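# Set the pet feeder on the mat with both bowls seated

## Task

Get the pet feeder resting entirely on the table mat, with each of the two steel bowls lying level in one of the feeder's wells, and the mat lying fully on the table.

## Robot and tools

Robot: two arms, left_arm and right_arm, each carrying a five-digit robotic hand (left_arm a left hand, right_arm a right hand). Each hand has index, middle, ring and thumb, with 16 motors. Base positions in the scene frame: left_arm at (-0.028, +0.262, 0) m, right_arm at (+0.051, -0.258, -0.002) m, both nearly unrotated. A post stands on the floor behind the arms. Loose objects may occasionally get a brief shove from outside.

Frames: the scene frame has its origin at table-top height, midway between the nominal bases, +x out over the table, +y toward left_arm, +z up. Image sides do not match arm names. Hand positions, orientations, velocities and all pose offsets are in each arm's own base frame, whose axes nearly match the scene axes. Rotations turn about the Hand target's position. Reported hand positions can be off by a few centimetres, more at long reach.

Hand point axes (right hand): +z runs along the straight fingers toward the tips, +x across the palm away from the thumb, +y out of the palm face. The palm face sits at y = -0.063 m. Straight fingertips reach about 0.123 m beyond the hand point in z. A rigid mast on the palm side of the wrist (x +0.042 to +0.098, z -0.158 to -0.111, up to y +0.064) can collide with things. The left hand mirrors this: its +x points toward the thumb, so the mast's x values flip sign. Fingertips carry rubber caps. The right arm's elbow sags under load, so the hand ends up lower than commanded; aim higher to compensate.

Row layout (shared by execute_actions and move): one flat list of 48 numbers, each in [-1, 1], covering both arms even if only one moves. Order: left dx, dy, dz, rx, ry, rz; left hand's 16 motor goals; left current_limit; left speed; then the same 24 for the right arm. Pose numbers are offsets, not absolute poses: they count from that arm's Hand target at the start of the action or move, in its base axes. 1.0 = 0.6 m for dx/dy/dz and 180 degrees for rx/ry/rz, with rx, ry, rz forming one rotation vector. Sending 0 for all six pose numbers asks nothing new of that arm. Repeating an offset in a new call moves the arm further.

Motor order per hand: index_mcp, index_abd, index_pip, index_dip, middle_mcp, middle_abd, middle_pip, middle_dip, ring_mcp, ring_abd, ring_pip, ring_dip, thumb_cmc, thumb_axl, thumb_mcp, thumb_ipl. Each is an absolute goal angle, mapped linearly between the hinge's stops. Values where the hinge is straight: finger _mcp +0.75, _abd 0.00, _pip +0.58, _dip +0.70; thumb_cmc +0.71, thumb_axl +0.68, thumb_mcp +0.23, thumb_ipl +0.17. Moving toward -1 curls fingers toward the palm and swings the thumb in front of the palm. A 0 is a real goal, so to keep a hand unchanged resend its hand_goal values plus current limit and speed. current_limit maps -1..+1 to 0..550 mA (minimum 11 mA); speed sets how fast goals are approached, (speed+1)/2 of 8.5 rad/s. Initial values: current_limit +0.4, speed -0.6. A finger grips only while its goal lies past the object's surface.

execute_actions: actions is a list of actions; each action is up to 15 rows, one per 1/30 s step, with the last row held through step 15. Every row counts from the start pose of that action. cameras picks images; by default images come only when actions is empty.

move: target is one 48-number row or a list of up to 15 rows, every one counted from the same starting Hand targets. The hands travel in straight lines, all arms finishing together, capped at 10 s. speed is the path top speed in m/s (0.002 to 4.3, default 0.25); turns go up to twice that in rad/s. blend (m) rounds corners between listed targets; 0 stops at each. blocking=false returns after about 0.5 s while the motion continues. Moves do not avoid obstacles or the other arm. The result adds a move: line giving the ending (done, off_target, moving, held, fault) and which limits acted (paced = pose clipped, held = steps withheld).

wait: seconds from 0 to 3600; lets the scene run, a running move continuing. stop: brakes a running move. zoom_image: camera plus region [x0, y0, x1, y1] in pixels of that camera's newest image, at most 504 by 504. Cameras: cam_head_left, cam_head_right, cam_high, cam_low (896x504), cam_left_wrist, cam_right_wrist (672x504). finished_scene ends the scene for good; the result must hold without the robot.

Results: end_effector_position (m) and end_effector_quat_wxyz in base frame; Hand target is the last commanded pose after clipping, from which the next offsets count. The hand often rests short of it; send the remaining gap as an offset. Per motor: hand_goal, hand_measured, hand_current_ma, hand_state (moving, goal, blocked, overload). Joint velocities may read within noise. Joint torques are rough and offset. Orientation commands are clipped to 40 degrees from the measured orientation each step.

Avoid: dropping anything even a few millimetres, releasing moving parts, fast impacts, hard pushes, letting anything leave the table, and any hand-to-hand or arm-to-arm contact. A motor at 495 mA or more for 5 s shuts down for 10 s. Arm motors overheat when holding loads, reaching far or pushing into something; at 100 °C the arm drops. To stop pressing on something, command the target back past the hand. After a HAND FAULT line, later calls in that same reply are skipped.

Each tool is called in YAML: its name, and indented under it one key for each argument.

## Session

execute_actions:
  actions: []

Scene clock: 0.00 s.
left_arm: end_effector_position=(+0.3282, +0.2391, +0.1700) hand_goal=(+0.754, +0.000, +0.576, +0.696, +0.754, +0.000, +0.576, +0.696, +0.754, +0.000, +0.576, +0.696, +0.714, +0.678, +0.226, +0.168) hand_measured=(+0.7535, +0.0007, +0.5770, +0.6958, +0.7535, -0.0008, +0.5770, +0.6958, +0.7535, +0.0007, +0.5770, +0.6958, +0.7142, +0.6777, +0.2252, +0.1672) hand_current_ma=(-7, +17, +2, -8, -6, +7, -3, +5, +5, -6, +11, +0, -6, -17, +8, +11) hand_state=(goal, goal, goal, goal, goal, goal, goal, goal, goal, goal, goal, goal, goal, goal, goal, goal) hand_current_limit=0.40 hand_speed=-0.60 end_effector_quat_wxyz=(-0.373, +0.918, +0.126, +0.048) | right_arm: end_effector_position=(+0.1266, +0.3764, +0.2998) hand_goal=(+0.754, +0.000, +0.576, +0.696, +0.754, +0.000, +0.576, +0.696, +0.754, +0.000, +0.576, +0.696, +0.714, +0.678, +0.226, +0.168) hand_measured=(+0.7547, +0.0021, +0.5782, +0.6958, +0.7535, +0.0007, +0.5770, +0.6971, +0.7535, +0.0007, +0.5757, +0.6971, +0.7142, +0.6777, +0.2262, +0.1681) hand_current_ma=(-1, -8, -11, +4, -4, -6, +1, -2, +14, +5, -5, +9, +13, -11, -2, +3) hand_state=(goal, goal, goal, goal, goal, goal, goal, goal, goal, goal, goal, goal, goal, goal, goal, goal) hand_current_limit=0.40 hand_speed=-0.60 end_effector_quat_wxyz=(-0.066, +0.697, -0.710, +0.070)
Joint positions: left_arm=[0.545 1.149 0.911 -0.872 -0.644 1.999] | right_arm=[1.109 1.363 1.482 -1.611 0.176 -2.02]
Joint velocities: within noise
Joint torques (N m): no reading
Motor temperatures (°C): left_arm=[28 29 32 33 27 32] | right_arm=[30 31 32 29 30 30]
Heat: left arm: hottest wrist pitch 33 °C; right arm: hottest elbow 32 °C.
Hand target: left_arm +0.3342, +0.2426, +0.1782; -0.377, +0.916, +0.129, +0.055 | right_arm +0.1288, +0.3807, +0.3060; -0.073, +0.696, -0.711, +0.068

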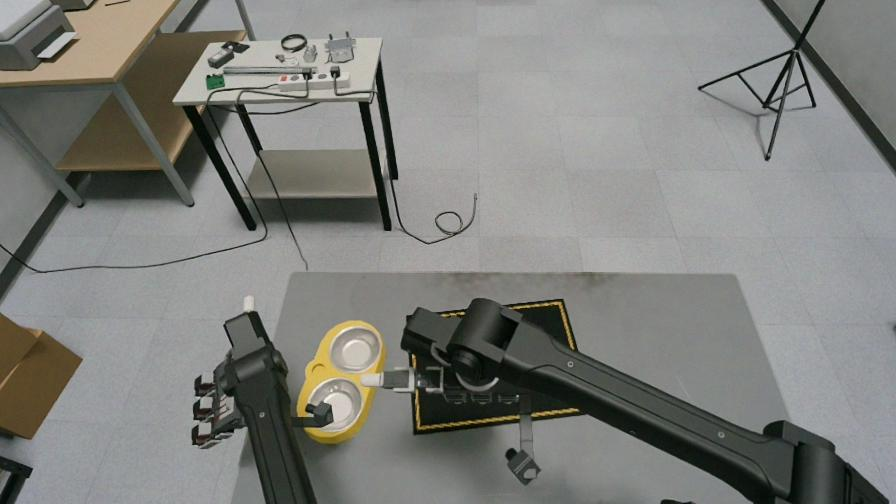

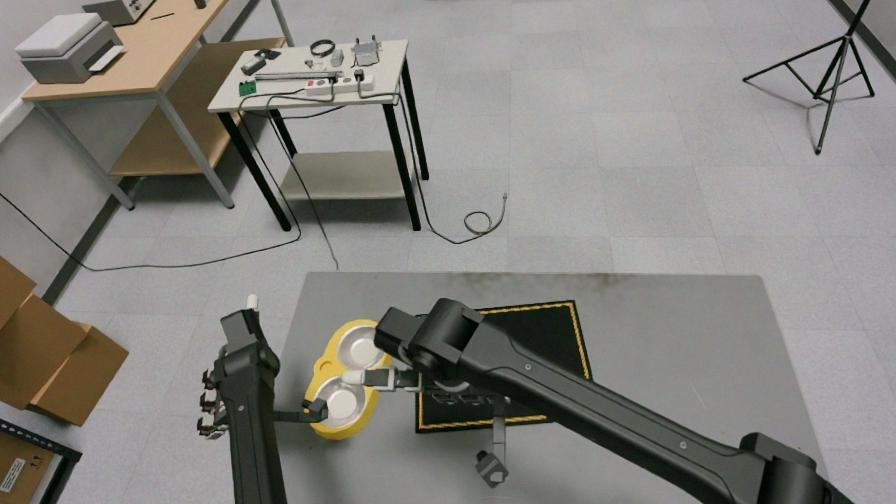

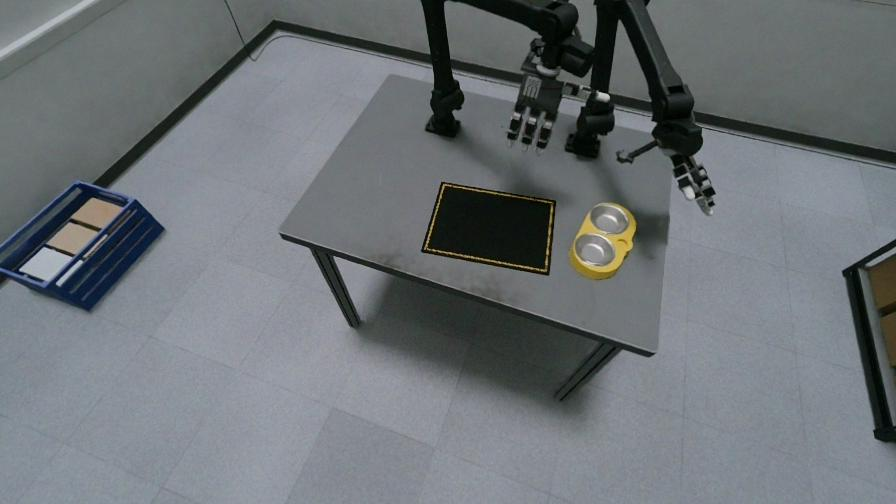

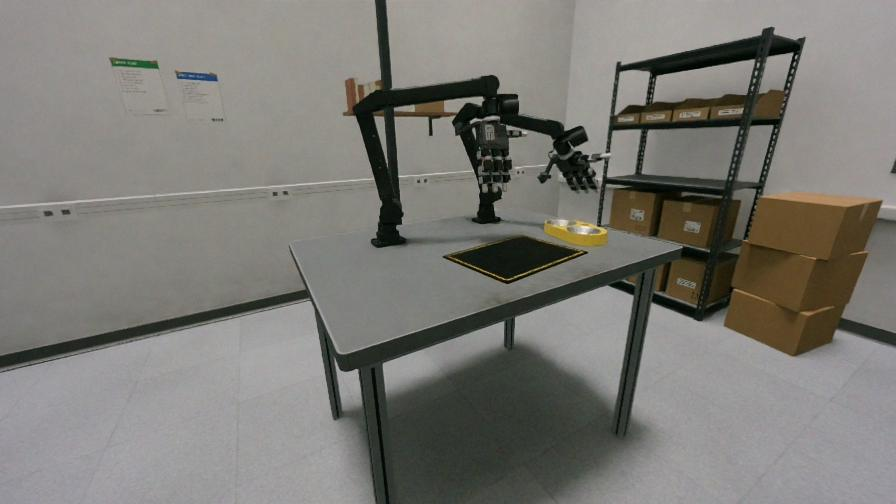

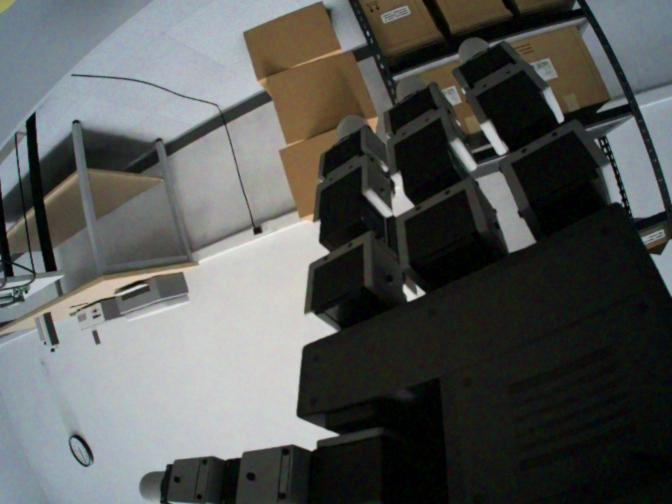

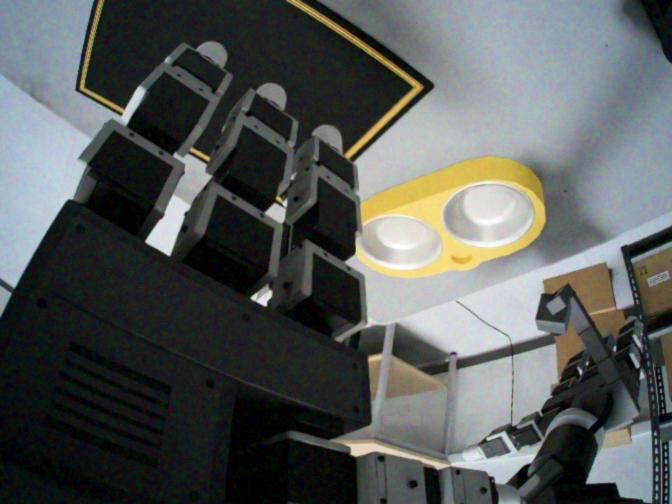

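zoom_image:
  camera: "cam_high"
  region: [380, 60, 720, 360]

zoom_image:
  camera: "cam_head_left"
  region: [180, 260, 620, 504]

zoom_image:
  camera: "cam_low"
  region: [350, 60, 700, 380]

Scaled by 1.482 from the camera's image (finer frame: 1280x720).

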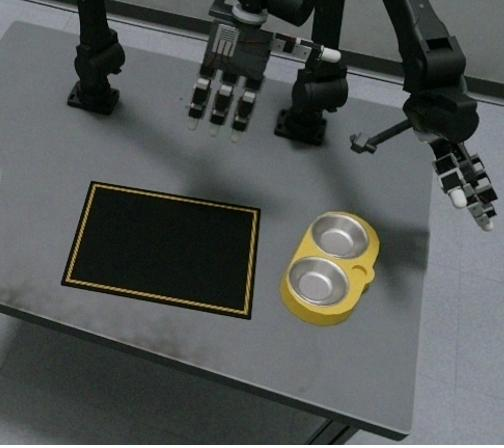

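Scaled by 1.145 from the camera's image (finer frame: 1280x720).

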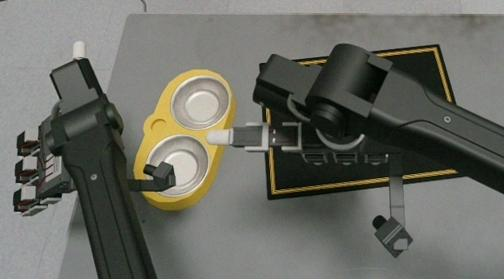

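Scaled by 1.440 from the camera's image (finer frame: 1280x720).

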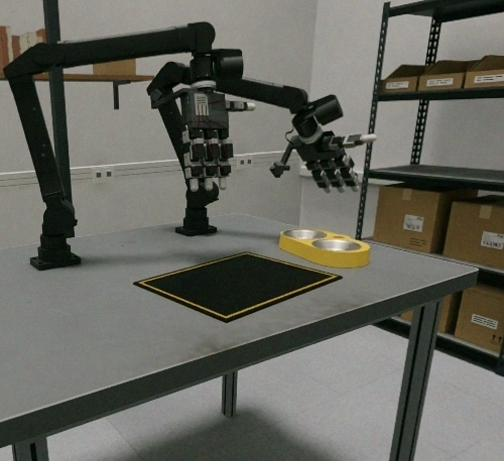

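move:
  target: [-0.1667,0.2,0.25,0,0,0,0.754,0,0.576,0.696,0.754,0,0.576,0.696,0.754,0,0.576,0.696,0.714,0.678,0.226,0.168,0.4,-0.6,0.2,-0.717,0.083,0,0,-0.444,0.754,0,0.576,0.696,0.754,0,0.576,0.696,0.754,0,0.576,0.696,0.714,0.678,0.226,0.168,0.4,-0.6]
  cameras: ["all"]

Scene clock: 149.67 s.
left_arm: end_effector_position=(+0.2320, +0.3533, +0.3106) hand_goal=(+0.754, +0.000, +0.576, +0.696, +0.754, +0.000, +0.576, +0.696, +0.754, +0.000, +0.576, +0.696, +0.714, +0.678, +0.226, +0.168) hand_measured=(+0.7462, +0.0007, +0.5770, +0.6971, +0.7474, +0.0007, +0.5770, +0.6958, +0.7462, -0.0008, +0.5770, +0.6958, +0.7079, +0.6767, +0.2252, +0.1681) hand_current_ma=(-38, +15, -2, -2, -33, +11, -6, +8, -20, -5, +5, -1, -22, -13, +3, +6) hand_state=(goal, goal, goal, goal, goal, goal, goal, goal, goal, goal, goal, goal, goal, goal, goal, goal) hand_current_limit=0.40 hand_speed=-0.60 end_effector_quat_wxyz=(-0.374, +0.888, +0.268, -0.002) | right_arm: end_effector_position=(+0.2454, -0.0449, +0.3374) hand_goal=(+0.754, +0.000, +0.576, +0.696, +0.754, +0.000, +0.576, +0.696, +0.754, +0.000, +0.576, +0.696, +0.714, +0.678, +0.226, +0.168) hand_measured=(+0.7474, -0.0037, +0.5770, +0.6958, +0.7462, -0.0081, +0.5770, +0.6958, +0.7486, -0.0081, +0.5757, +0.6958, +0.7154, +0.6777, +0.2193, +0.1681) hand_current_ma=(-5, -14, +0, +1, +5, -14, -6, +3, -3, +6, -14, -17, +11, -10, -1, -7) hand_state=(goal, goal, goal, goal, goal, goal, goal, goal, goal, goal, goal, goal, goal, goal, goal, goal) hand_current_limit=0.40 hand_speed=-0.60 end_effector_quat_wxyz=(+0.062, -0.046, +0.989, -0.127)
Joint positions: left_arm=[0.928 1.154 1.279 -1.182 -0.595 2.073] | right_arm=[-0.396 0.917 1.245 -1.675 0.176 -2.079]
Joint torques (N m): left_arm=[0.62 -6.53 14.05 0.94 -0.37 0.01] | right_arm=[-0.56 -2.43 12.89 0.69 0.1 -0.21]
Motor temperatures (°C): left_arm=[28 29 39 32 27 31] | right_arm=[30 32 40 28 30 29]
Heat: left arm: hottest elbow 39 °C; right arm: hottest elbow 40 °C.
Hand target: left_arm +0.2341, +0.3626, +0.3281; -0.377, +0.916, +0.129, +0.055 | right_arm +0.2487, -0.0495, +0.3558; +0.013, -0.077, +0.992, -0.099
Off the commanded pose: left_arm 0.020 m, 18 deg | right_arm 0.019 m, 7 deg.
joint sent to its limit (left arm) — joint 6 (wrist roll), upper limit. The joint targets are off in orientation, not in position.
joint sent to its limit (right arm) — joint 4 (wrist pitch), lower limit; joint 6 (wrist roll), lower limit. The joint targets are off in orientation, not in position.
move: off_target (left_arm, right_arm)

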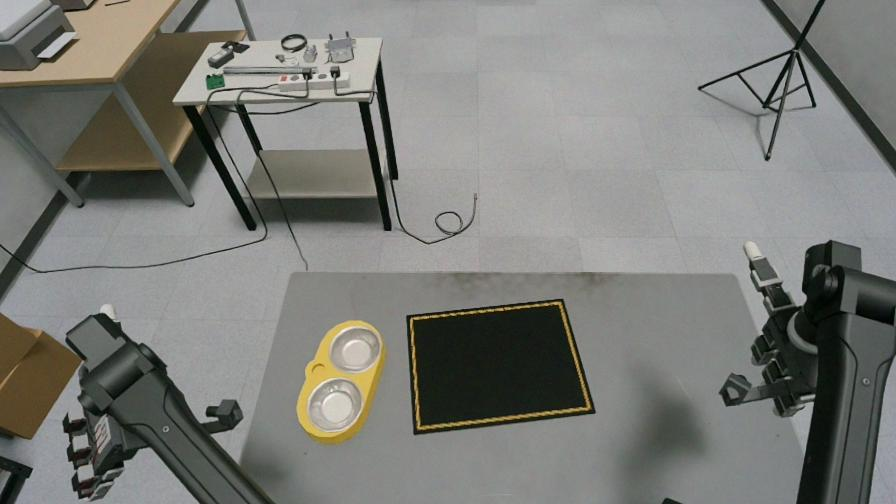

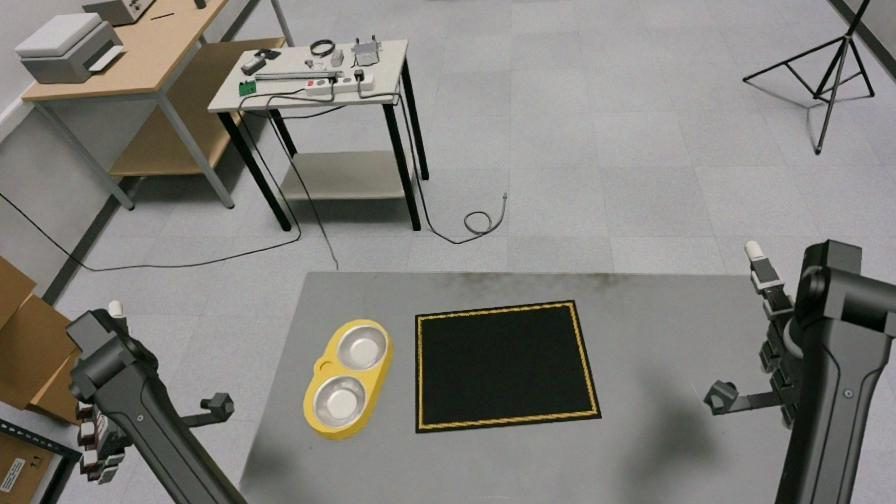

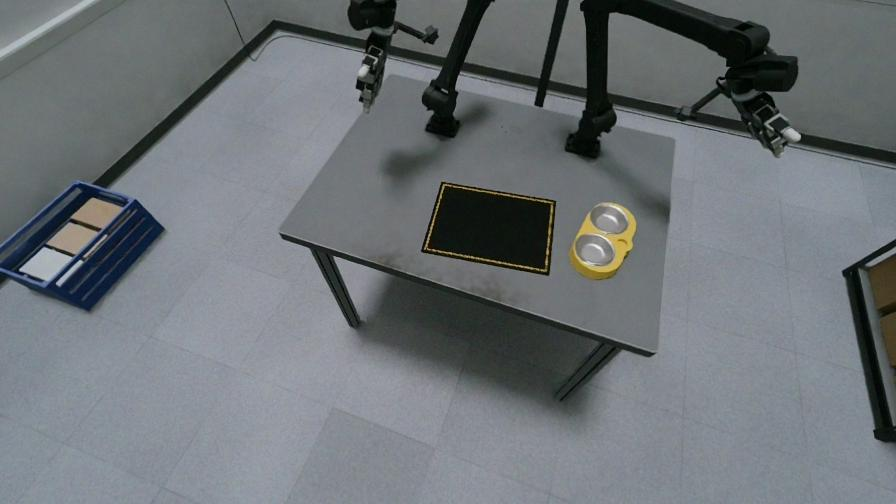

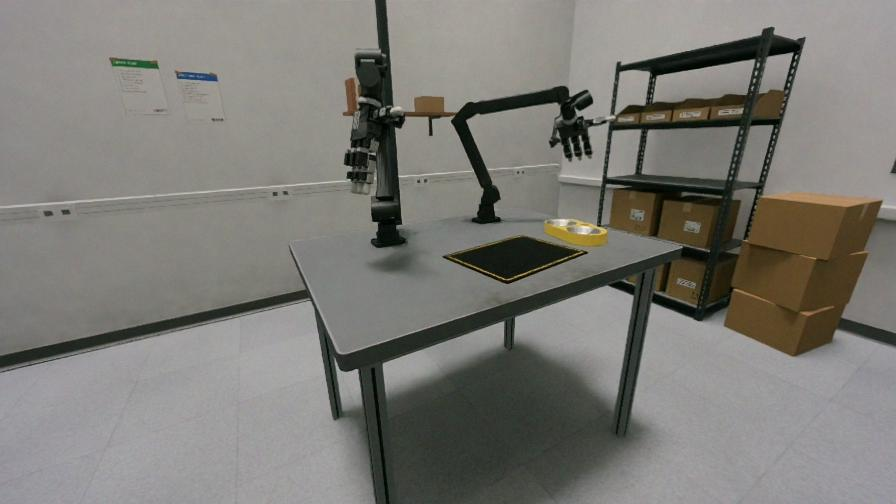

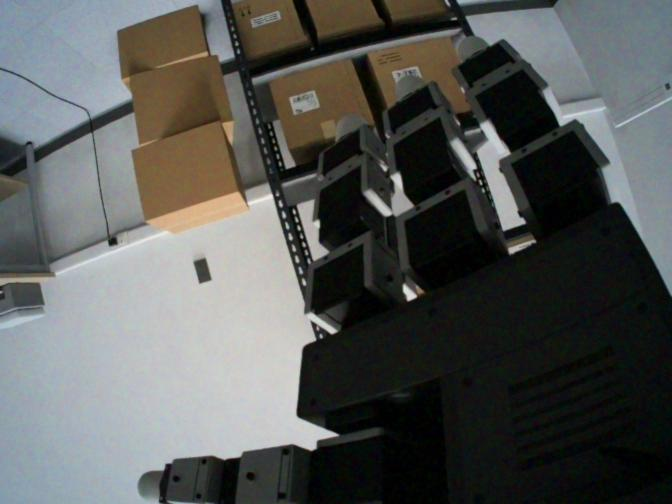

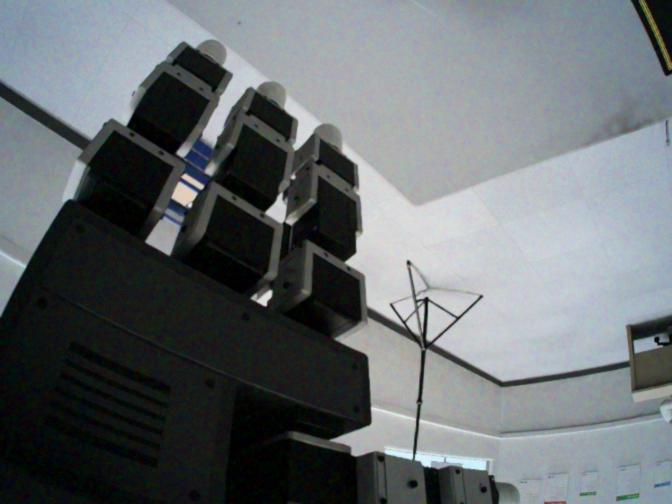

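zoom_image:
  camera: "cam_head_left"
  region: [270, 290, 420, 470]

zoom_image:
  camera: "cam_high"
  region: [540, 180, 680, 300]

zoom_image:
  camera: "cam_low"
  region: [500, 190, 640, 290]

Scaled by 2.800 from the camera's image (finer frame: 1280x720).

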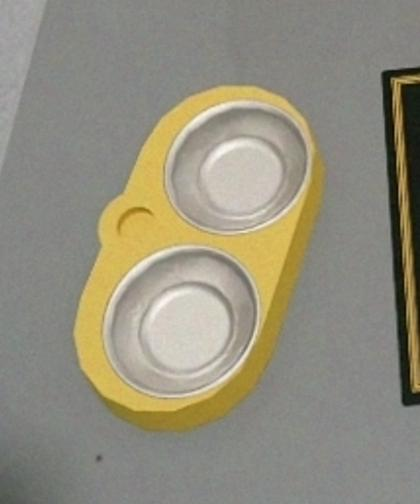

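Scaled by 3.600 from the camera's image (finer frame: 1280x720).

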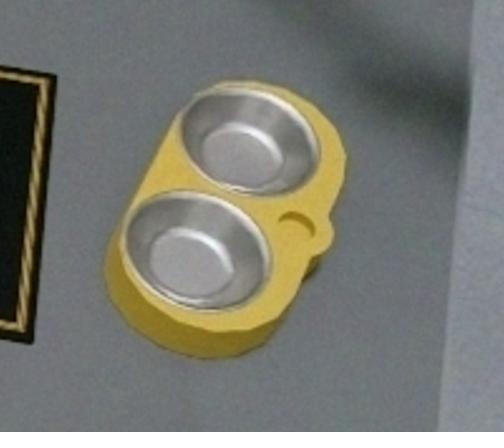

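Scaled by 3.600 from the camera's image (finer frame: 1280x720).

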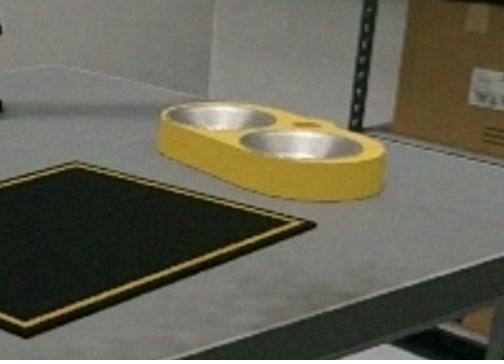

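move:
  target: [0.21,-0.354,-0.2,0.221,0.11,-0.0476,0.137,0,0.577,0.696,0.137,0,0.577,0.696,0.137,0,0.577,0.696,-0.571,0.678,0.618,0.168,0.4,-0.6,0,0,0,0,0,0,0.754,0,0.576,0.696,0.754,0,0.576,0.696,0.754,0,0.576,0.696,0.714,0.678,0.226,0.168,0.4,-0.6]
  cameras: ["cam_head_left","cam_high","cam_low","cam_left_wrist"]

Scene clock: 327.60 s.
left_arm: end_effector_position=(+0.3456, +0.1535, +0.1985) hand_goal=(+0.138, +0.000, +0.578, +0.696, +0.138, +0.000, +0.578, +0.696, +0.138, +0.000, +0.578, +0.696, -0.570, +0.678, +0.618, +0.168) hand_measured=(+0.1300, +0.0080, +0.5770, +0.6958, +0.1300, +0.0065, +0.5770, +0.6958, +0.1300, +0.0051, +0.5757, +0.6958, -0.5680, +0.6756, +0.6132, +0.1681) hand_current_ma=(-33, +24, -3, -7, -40, +19, -18, +6, -18, -2, +6, -1, -3, -18, -14, +7) hand_state=(goal, goal, goal, goal, goal, goal, goal, goal, goal, goal, goal, goal, goal, goal, goal, goal) hand_current_limit=0.40 hand_speed=-0.60 end_effector_quat_wxyz=(-0.672, +0.738, -0.042, -0.036) | right_arm: end_effector_position=(+0.2454, -0.0449, +0.3374) hand_goal=(+0.754, +0.000, +0.576, +0.696, +0.754, +0.000, +0.576, +0.696, +0.754, +0.000, +0.576, +0.696, +0.714, +0.678, +0.226, +0.168) hand_measured=(+0.7486, -0.0052, +0.5782, +0.6958, +0.7462, -0.0096, +0.5770, +0.6958, +0.7486, -0.0081, +0.5770, +0.6958, +0.7154, +0.6767, +0.2203, +0.1672) hand_current_ma=(+5, -13, -11, -8, -14, -9, +1, -12, +15, +10, -6, -1, +15, +0, +4, +6) hand_state=(goal, goal, goal, goal, goal, goal, goal, goal, goal, goal, goal, goal, goal, goal, goal, goal) hand_current_limit=0.40 hand_speed=-0.60 end_effector_quat_wxyz=(+0.062, -0.046, +0.989, -0.127)
Joint positions: left_arm=[-0.032 1.337 0.954 -1.492 -1.472 1.377] | right_arm=[-0.396 0.917 1.245 -1.675 0.176 -2.079]
Joint torques (N m): left_arm=[-0.5 -7.18 11.36 -0.43 -1 -0.08] | right_arm=[-0.62 -2.2 12.88 0.7 0.11 -0.21]
Motor temperatures (°C): left_arm=[28 29 47 32 27 30] | right_arm=[29 30 43 28 29 29]
Heat: left arm: hottest elbow 47 °C; right arm: hottest elbow 43 °C.
Hand target: left_arm +0.3601, +0.1501, +0.2081; -0.675, +0.737, -0.030, -0.032 | right_arm +0.2487, -0.0495, +0.3558; +0.013, -0.077, +0.992, -0.099
Off the commanded pose: left_arm 0.018 m, 2 deg | right_arm 0.019 m, 7 deg.
joint sent to its limit (right arm) — joint 4 (wrist pitch), lower limit; joint 6 (wrist roll), lower limit. The joint targets are off in orientation, not in position.
move: off_target (left_arm)

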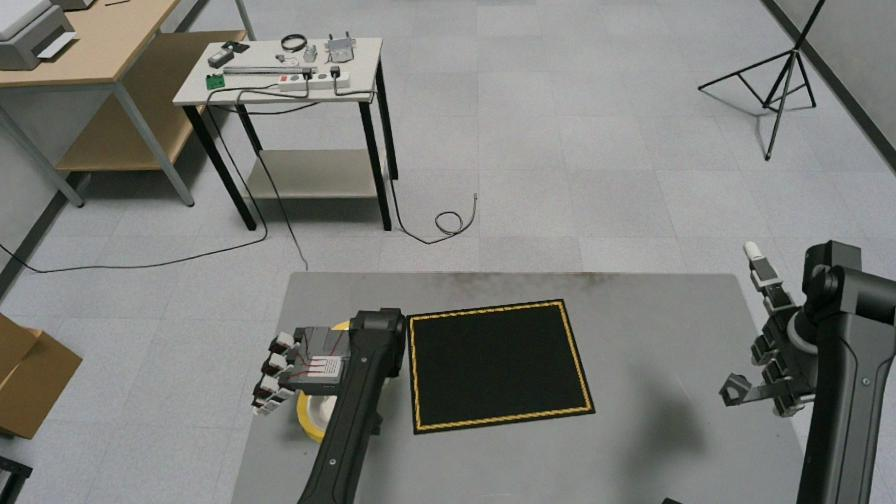

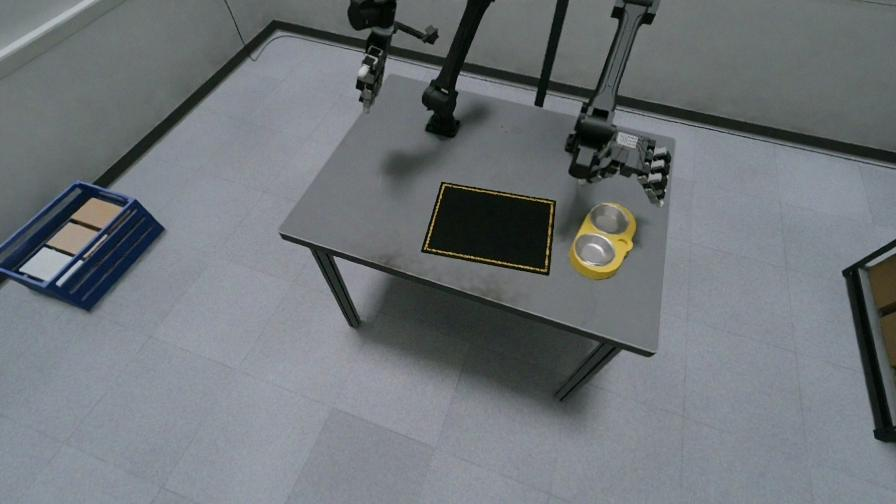

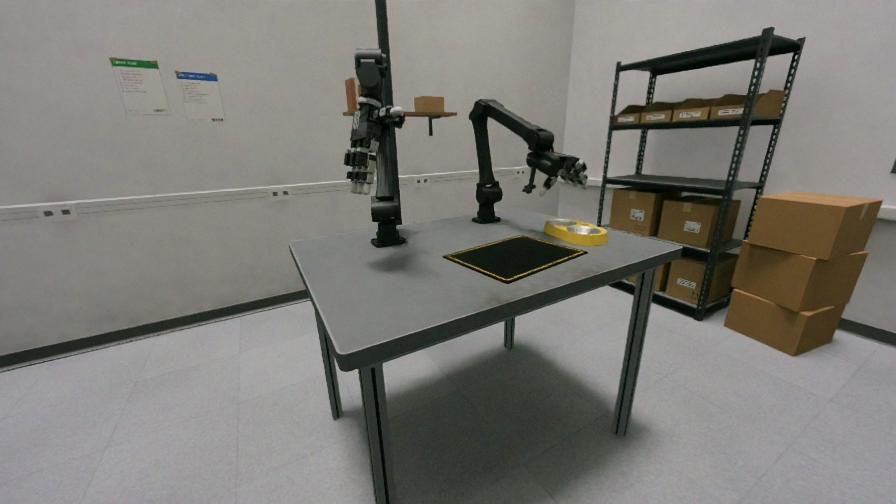

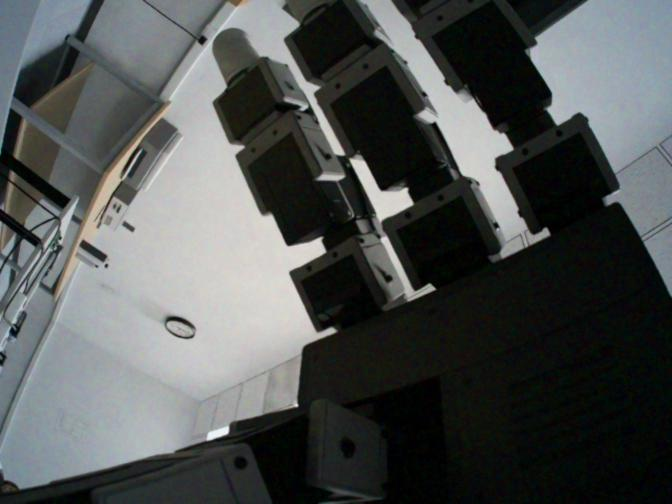

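zoom_image:
  camera: "cam_head_left"
  region: [220, 280, 430, 470]

zoom_image:
  camera: "cam_high"
  region: [540, 100, 700, 300]

zoom_image:
  camera: "cam_low"
  region: [480, 130, 640, 270]

Scaled by 2.400 from the camera's image (finer frame: 1280x720).

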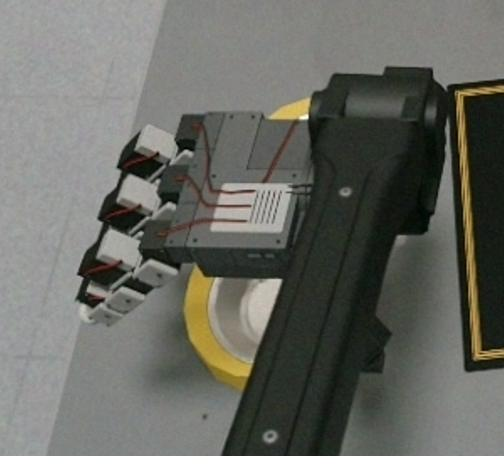

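Scaled by 2.520 from the camera's image (finer frame: 1280x720).

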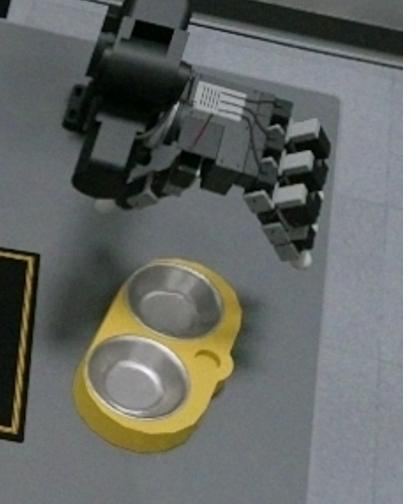

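Scaled by 3.150 from the camera's image (finer frame: 1280x720).

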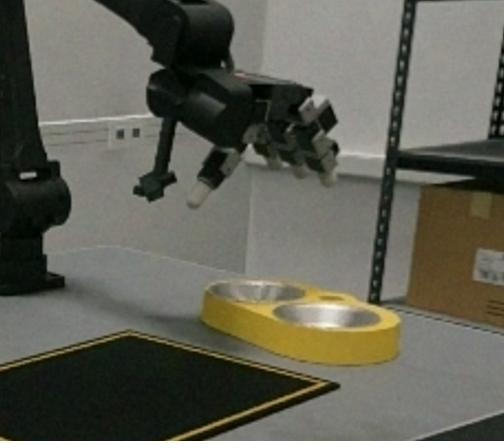

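move:
  target: [0.041,0.0067,-0.113,0,0,0,0.137,0,0.577,0.696,0.137,0,0.577,0.696,0.137,0,0.577,0.696,-0.571,0.678,0.618,0.168,0.4,-0.6,0,0,0,0,0,0,0.754,0,0.576,0.696,0.754,0,0.576,0.696,0.754,0,0.576,0.696,0.714,0.678,0.226,0.168,0.4,-0.6]
  cameras: ["cam_head_left","cam_high","cam_low","cam_left_wrist"]
  speed: 0.15

zoom_image:
  camera: "cam_head_left"
  region: [220, 280, 430, 470]

zoom_image:
  camera: "cam_high"
  region: [540, 100, 700, 300]

zoom_image:
  camera: "cam_low"
  region: [480, 130, 640, 270]

Scene clock: 357.63 s.
left_arm: end_effector_position=(+0.3748, +0.1530, +0.1389) hand_goal=(+0.138, +0.000, +0.578, +0.696, +0.138, +0.000, +0.578, +0.696, +0.138, +0.000, +0.578, +0.696, -0.570, +0.678, +0.618, +0.168) hand_measured=(+0.1300, +0.0080, +0.5770, +0.6958, +0.1312, +0.0065, +0.5770, +0.6958, +0.1300, +0.0051, +0.5770, +0.6958, -0.5680, +0.6746, +0.6132, +0.1681) hand_current_ma=(-35, +30, -5, -3, -34, +23, -14, +7, -26, -3, +11, +0, -6, -18, -17, +14) hand_state=(goal, goal, goal, goal, goal, goal, goal, goal, goal, goal, goal, goal, goal, goal, goal, goal) hand_current_limit=0.40 hand_speed=-0.60 end_effector_quat_wxyz=(-0.674, +0.737, -0.039, -0.040) | right_arm: end_effector_position=(+0.2454, -0.0449, +0.3374) hand_goal=(+0.754, +0.000, +0.576, +0.696, +0.754, +0.000, +0.576, +0.696, +0.754, +0.000, +0.576, +0.696, +0.714, +0.678, +0.226, +0.168) hand_measured=(+0.7474, -0.0052, +0.5782, +0.6958, +0.7474, -0.0096, +0.5770, +0.6958, +0.7474, -0.0096, +0.5757, +0.6958, +0.7142, +0.6777, +0.2203, +0.1681) hand_current_ma=(-8, -6, -6, -8, -13, -7, +7, -13, +7, +9, +5, -6, +0, -3, -3, -6) hand_state=(goal, goal, goal, goal, goal, goal, goal, goal, goal, goal, goal, goal, goal, goal, goal, goal) hand_current_limit=0.40 hand_speed=-0.60 end_effector_quat_wxyz=(+0.062, -0.046, +0.989, -0.127)
Joint positions: left_arm=[-0.032 1.515 0.954 -1.412 -1.473 1.279] | right_arm=[-0.396 0.917 1.245 -1.675 0.176 -2.079]
Joint torques (N m): left_arm=[0.21 -9.47 8.75 0.29 -1.12 -0.07] | right_arm=[-0.62 -2.26 12.9 0.7 0.09 -0.2]
Heat: left arm: hottest elbow 45 °C; right arm: hottest elbow 43 °C.
Hand target: left_arm +0.3847, +0.1541, +0.1403; -0.675, +0.737, -0.030, -0.032 | right_arm +0.2487, -0.0495, +0.3558; +0.013, -0.077, +0.992, -0.099
Off the commanded pose: left_arm 0.010 m, 1 deg | right_arm 0.019 m, 7 deg.
joint sent to its limit (right arm) — joint 4 (wrist pitch), lower limit; joint 6 (wrist roll), lower limit. The joint targets are off in orientation, not in position.
move: done

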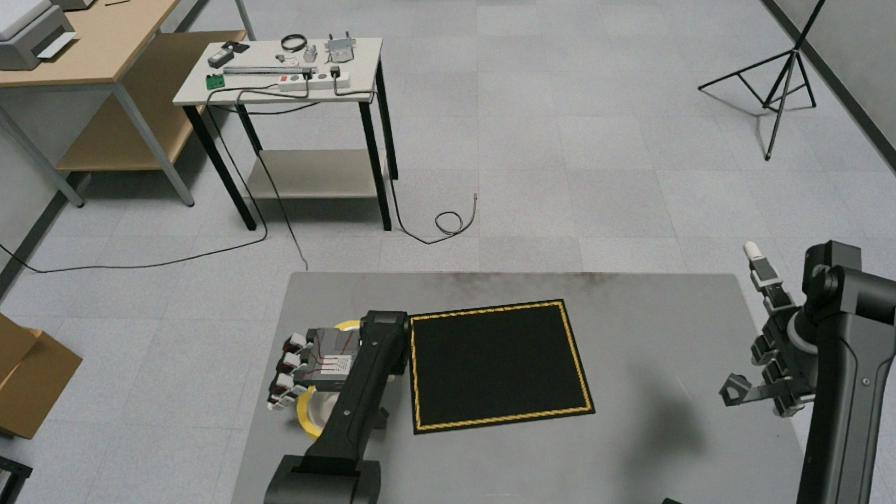

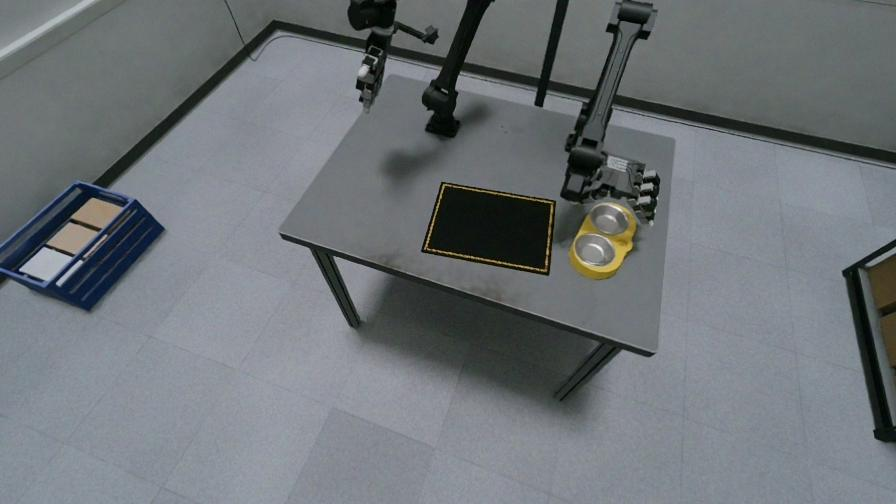

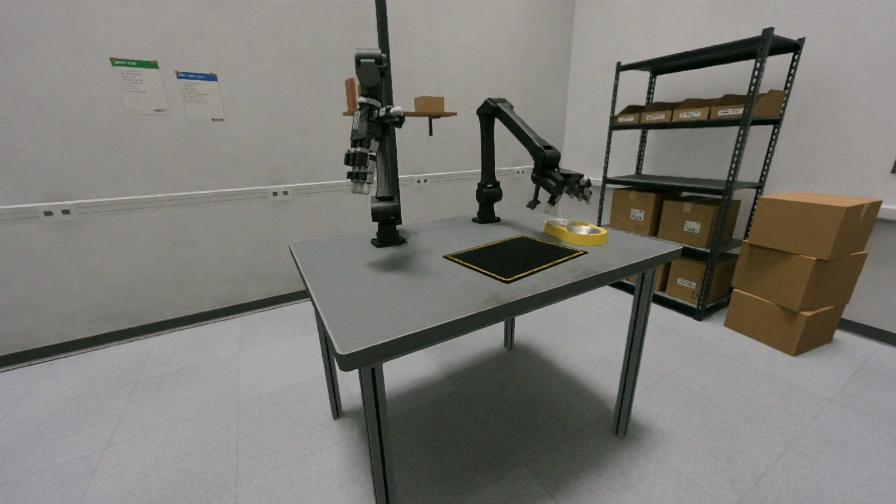

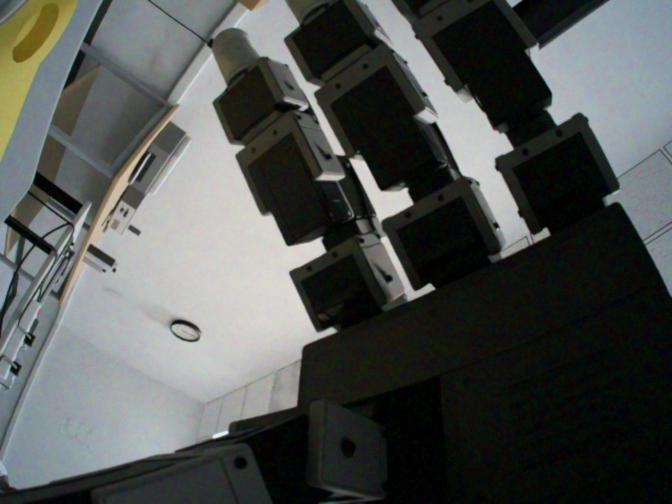

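Scaled by 2.400 from the camera's image (finer frame: 1280x720).

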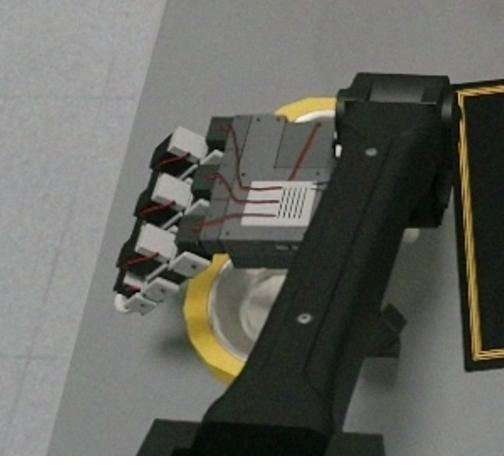

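Scaled by 2.520 from the camera's image (finer frame: 1280x720).

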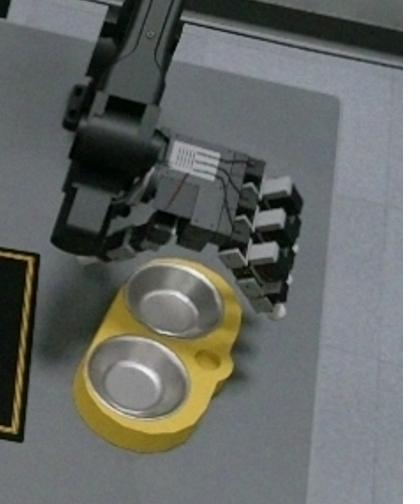

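Scaled by 3.150 from the camera's image (finer frame: 1280x720).

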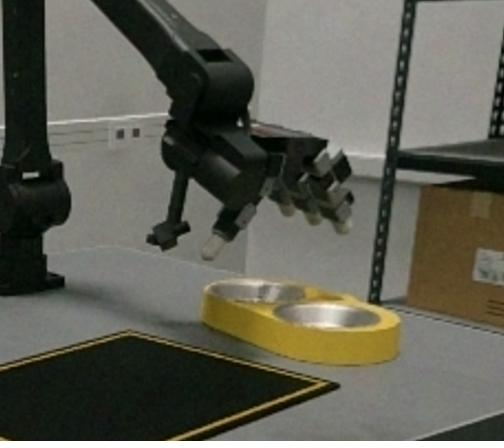

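move:
  target: [0.02,0,-0.092,0,0,0,0.137,0,0.577,0.696,0.137,0,0.577,0.696,0.137,0,0.577,0.696,-0.571,0.678,0.618,0.168,0.4,-0.6,0,0,0,0,0,0,0.754,0,0.576,0.696,0.754,0,0.576,0.696,0.754,0,0.576,0.696,0.714,0.678,0.226,0.168,0.4,-0.6]
  cameras: ["cam_head_left","cam_high","cam_low","cam_left_wrist"]
  speed: 0.1

zoom_image:
  camera: "cam_head_left"
  region: [220, 280, 430, 470]

zoom_image:
  camera: "cam_high"
  region: [540, 130, 680, 300]

zoom_image:
  camera: "cam_low"
  region: [500, 150, 640, 270]

Scene clock: 380.87 s.
left_arm: end_effector_position=(+0.3983, +0.1525, +0.0915) hand_goal=(+0.138, +0.000, +0.578, +0.696, +0.138, +0.000, +0.578, +0.696, +0.138, +0.000, +0.578, +0.696, -0.570, +0.678, +0.618, +0.168) hand_measured=(+0.1300, +0.0095, +0.5770, +0.6958, +0.1312, +0.0080, +0.5770, +0.6958, +0.1300, +0.0051, +0.5770, +0.6958, -0.5693, +0.6756, +0.6132, +0.1681) hand_current_ma=(-33, +23, -2, -5, -31, +27, -8, +7, -21, +0, +2, +1, -3, -18, -8, +7) hand_state=(goal, goal, goal, goal, goal, goal, goal, goal, goal, goal, goal, goal, goal, goal, goal, goal) hand_current_limit=0.40 hand_speed=-0.60 end_effector_quat_wxyz=(-0.674, +0.738, -0.026, -0.027) | right_arm: end_effector_position=(+0.2454, -0.0449, +0.3374) hand_goal=(+0.754, +0.000, +0.576, +0.696, +0.754, +0.000, +0.576, +0.696, +0.754, +0.000, +0.576, +0.696, +0.714, +0.678, +0.226, +0.168) hand_measured=(+0.7474, -0.0052, +0.5770, +0.6971, +0.7474, -0.0081, +0.5770, +0.6958, +0.7486, -0.0081, +0.5757, +0.6958, +0.7142, +0.6777, +0.2193, +0.1672) hand_current_ma=(-1, -12, -18, -11, -9, -15, -17, -9, -2, +8, -2, +3, -2, -12, +11, -7) hand_state=(goal, goal, goal, goal, goal, goal, goal, goal, goal, goal, goal, goal, goal, goal, goal, goal) hand_current_limit=0.40 hand_speed=-0.60 end_effector_quat_wxyz=(+0.062, -0.046, +0.989, -0.127)
Joint positions: left_arm=[-0.032 1.641 0.954 -1.277 -1.474 1.251] | right_arm=[-0.396 0.917 1.245 -1.675 0.176 -2.079]
Joint torques (N m): left_arm=[0.26 -10.99 6.06 0.42 -1.12 0.07] | right_arm=[-0.56 -2.32 12.83 0.75 0.09 -0.2]
Heat: left arm: hottest elbow 43 °C; right arm: hottest elbow 44 °C.
Hand target: left_arm +0.3967, +0.1541, +0.0852; -0.675, +0.737, -0.030, -0.032 | right_arm +0.2487, -0.0495, +0.3558; +0.013, -0.077, +0.992, -0.099
Off the commanded pose: left_arm 0.007 m, 1 deg | right_arm 0.019 m, 7 deg.
joint sent to its limit (right arm) — joint 4 (wrist pitch), lower limit; joint 6 (wrist roll), lower limit. The joint targets are off in orientation, not in position.
move: done

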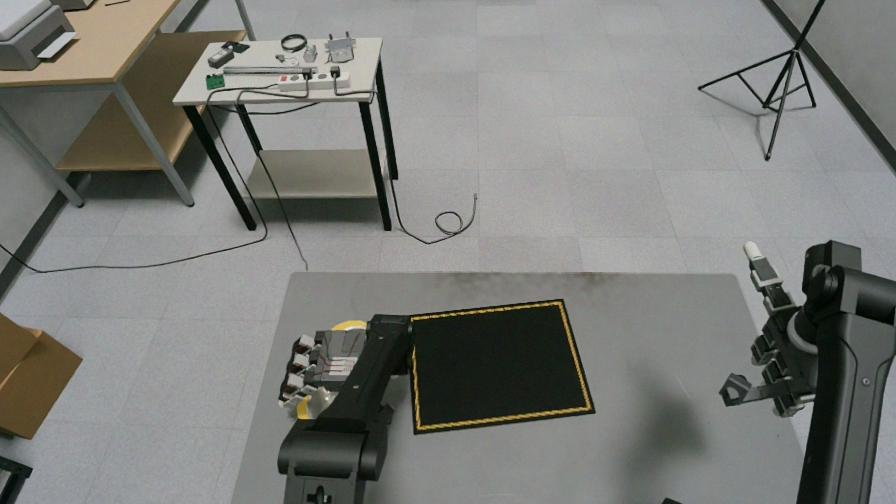

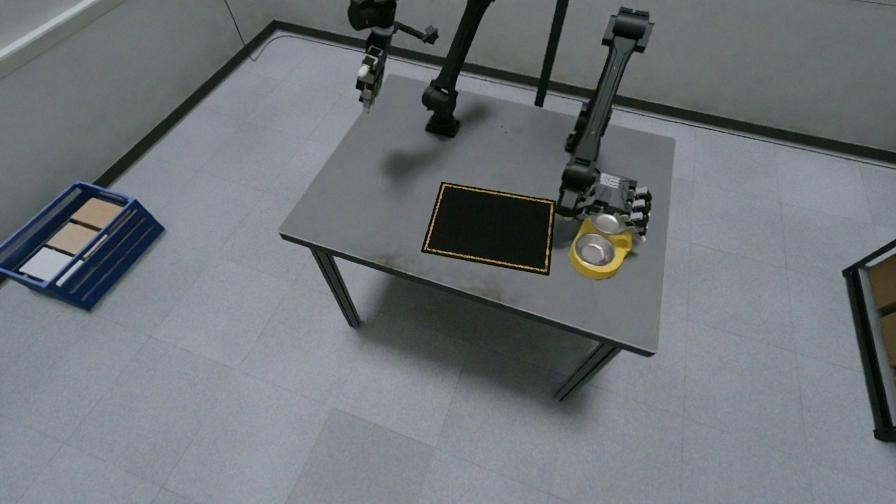

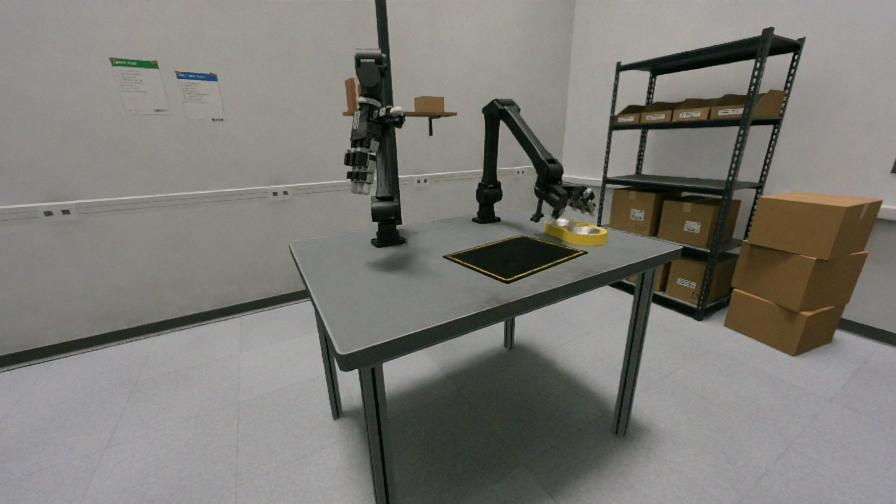

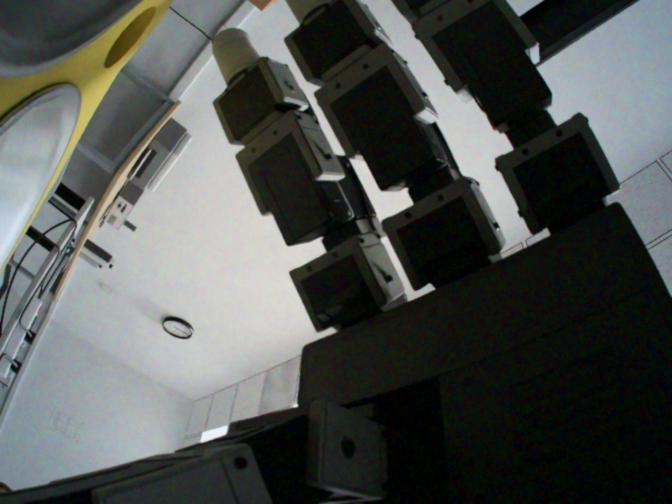

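Scaled by 2.400 from the camera's image (finer frame: 1280x720).

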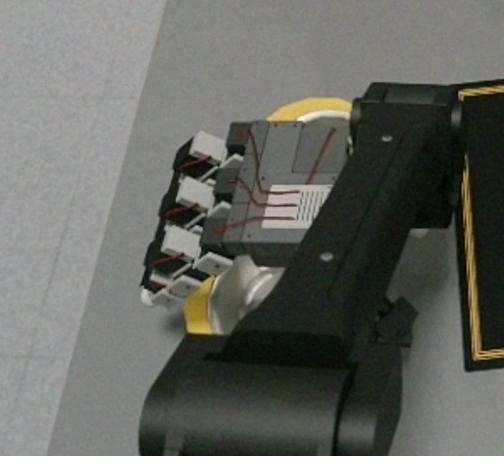

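Scaled by 2.965 from the camera's image (finer frame: 1280x720).

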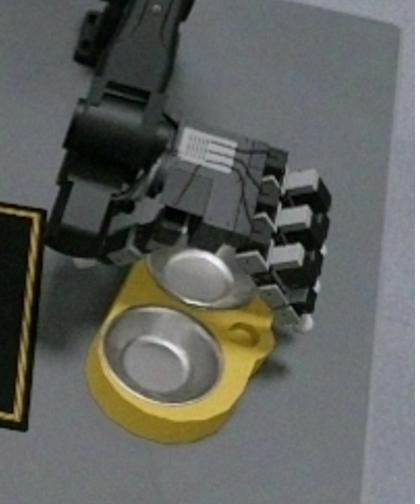

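Scaled by 3.600 from the camera's image (finer frame: 1280x720).

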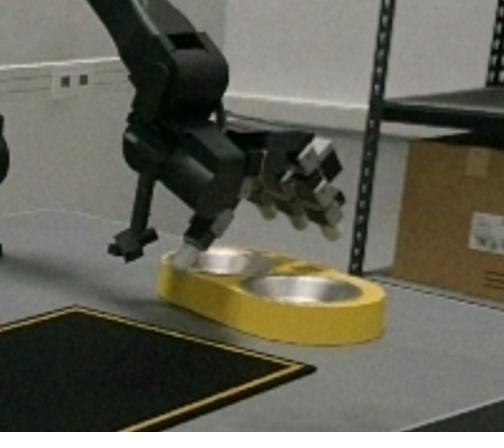

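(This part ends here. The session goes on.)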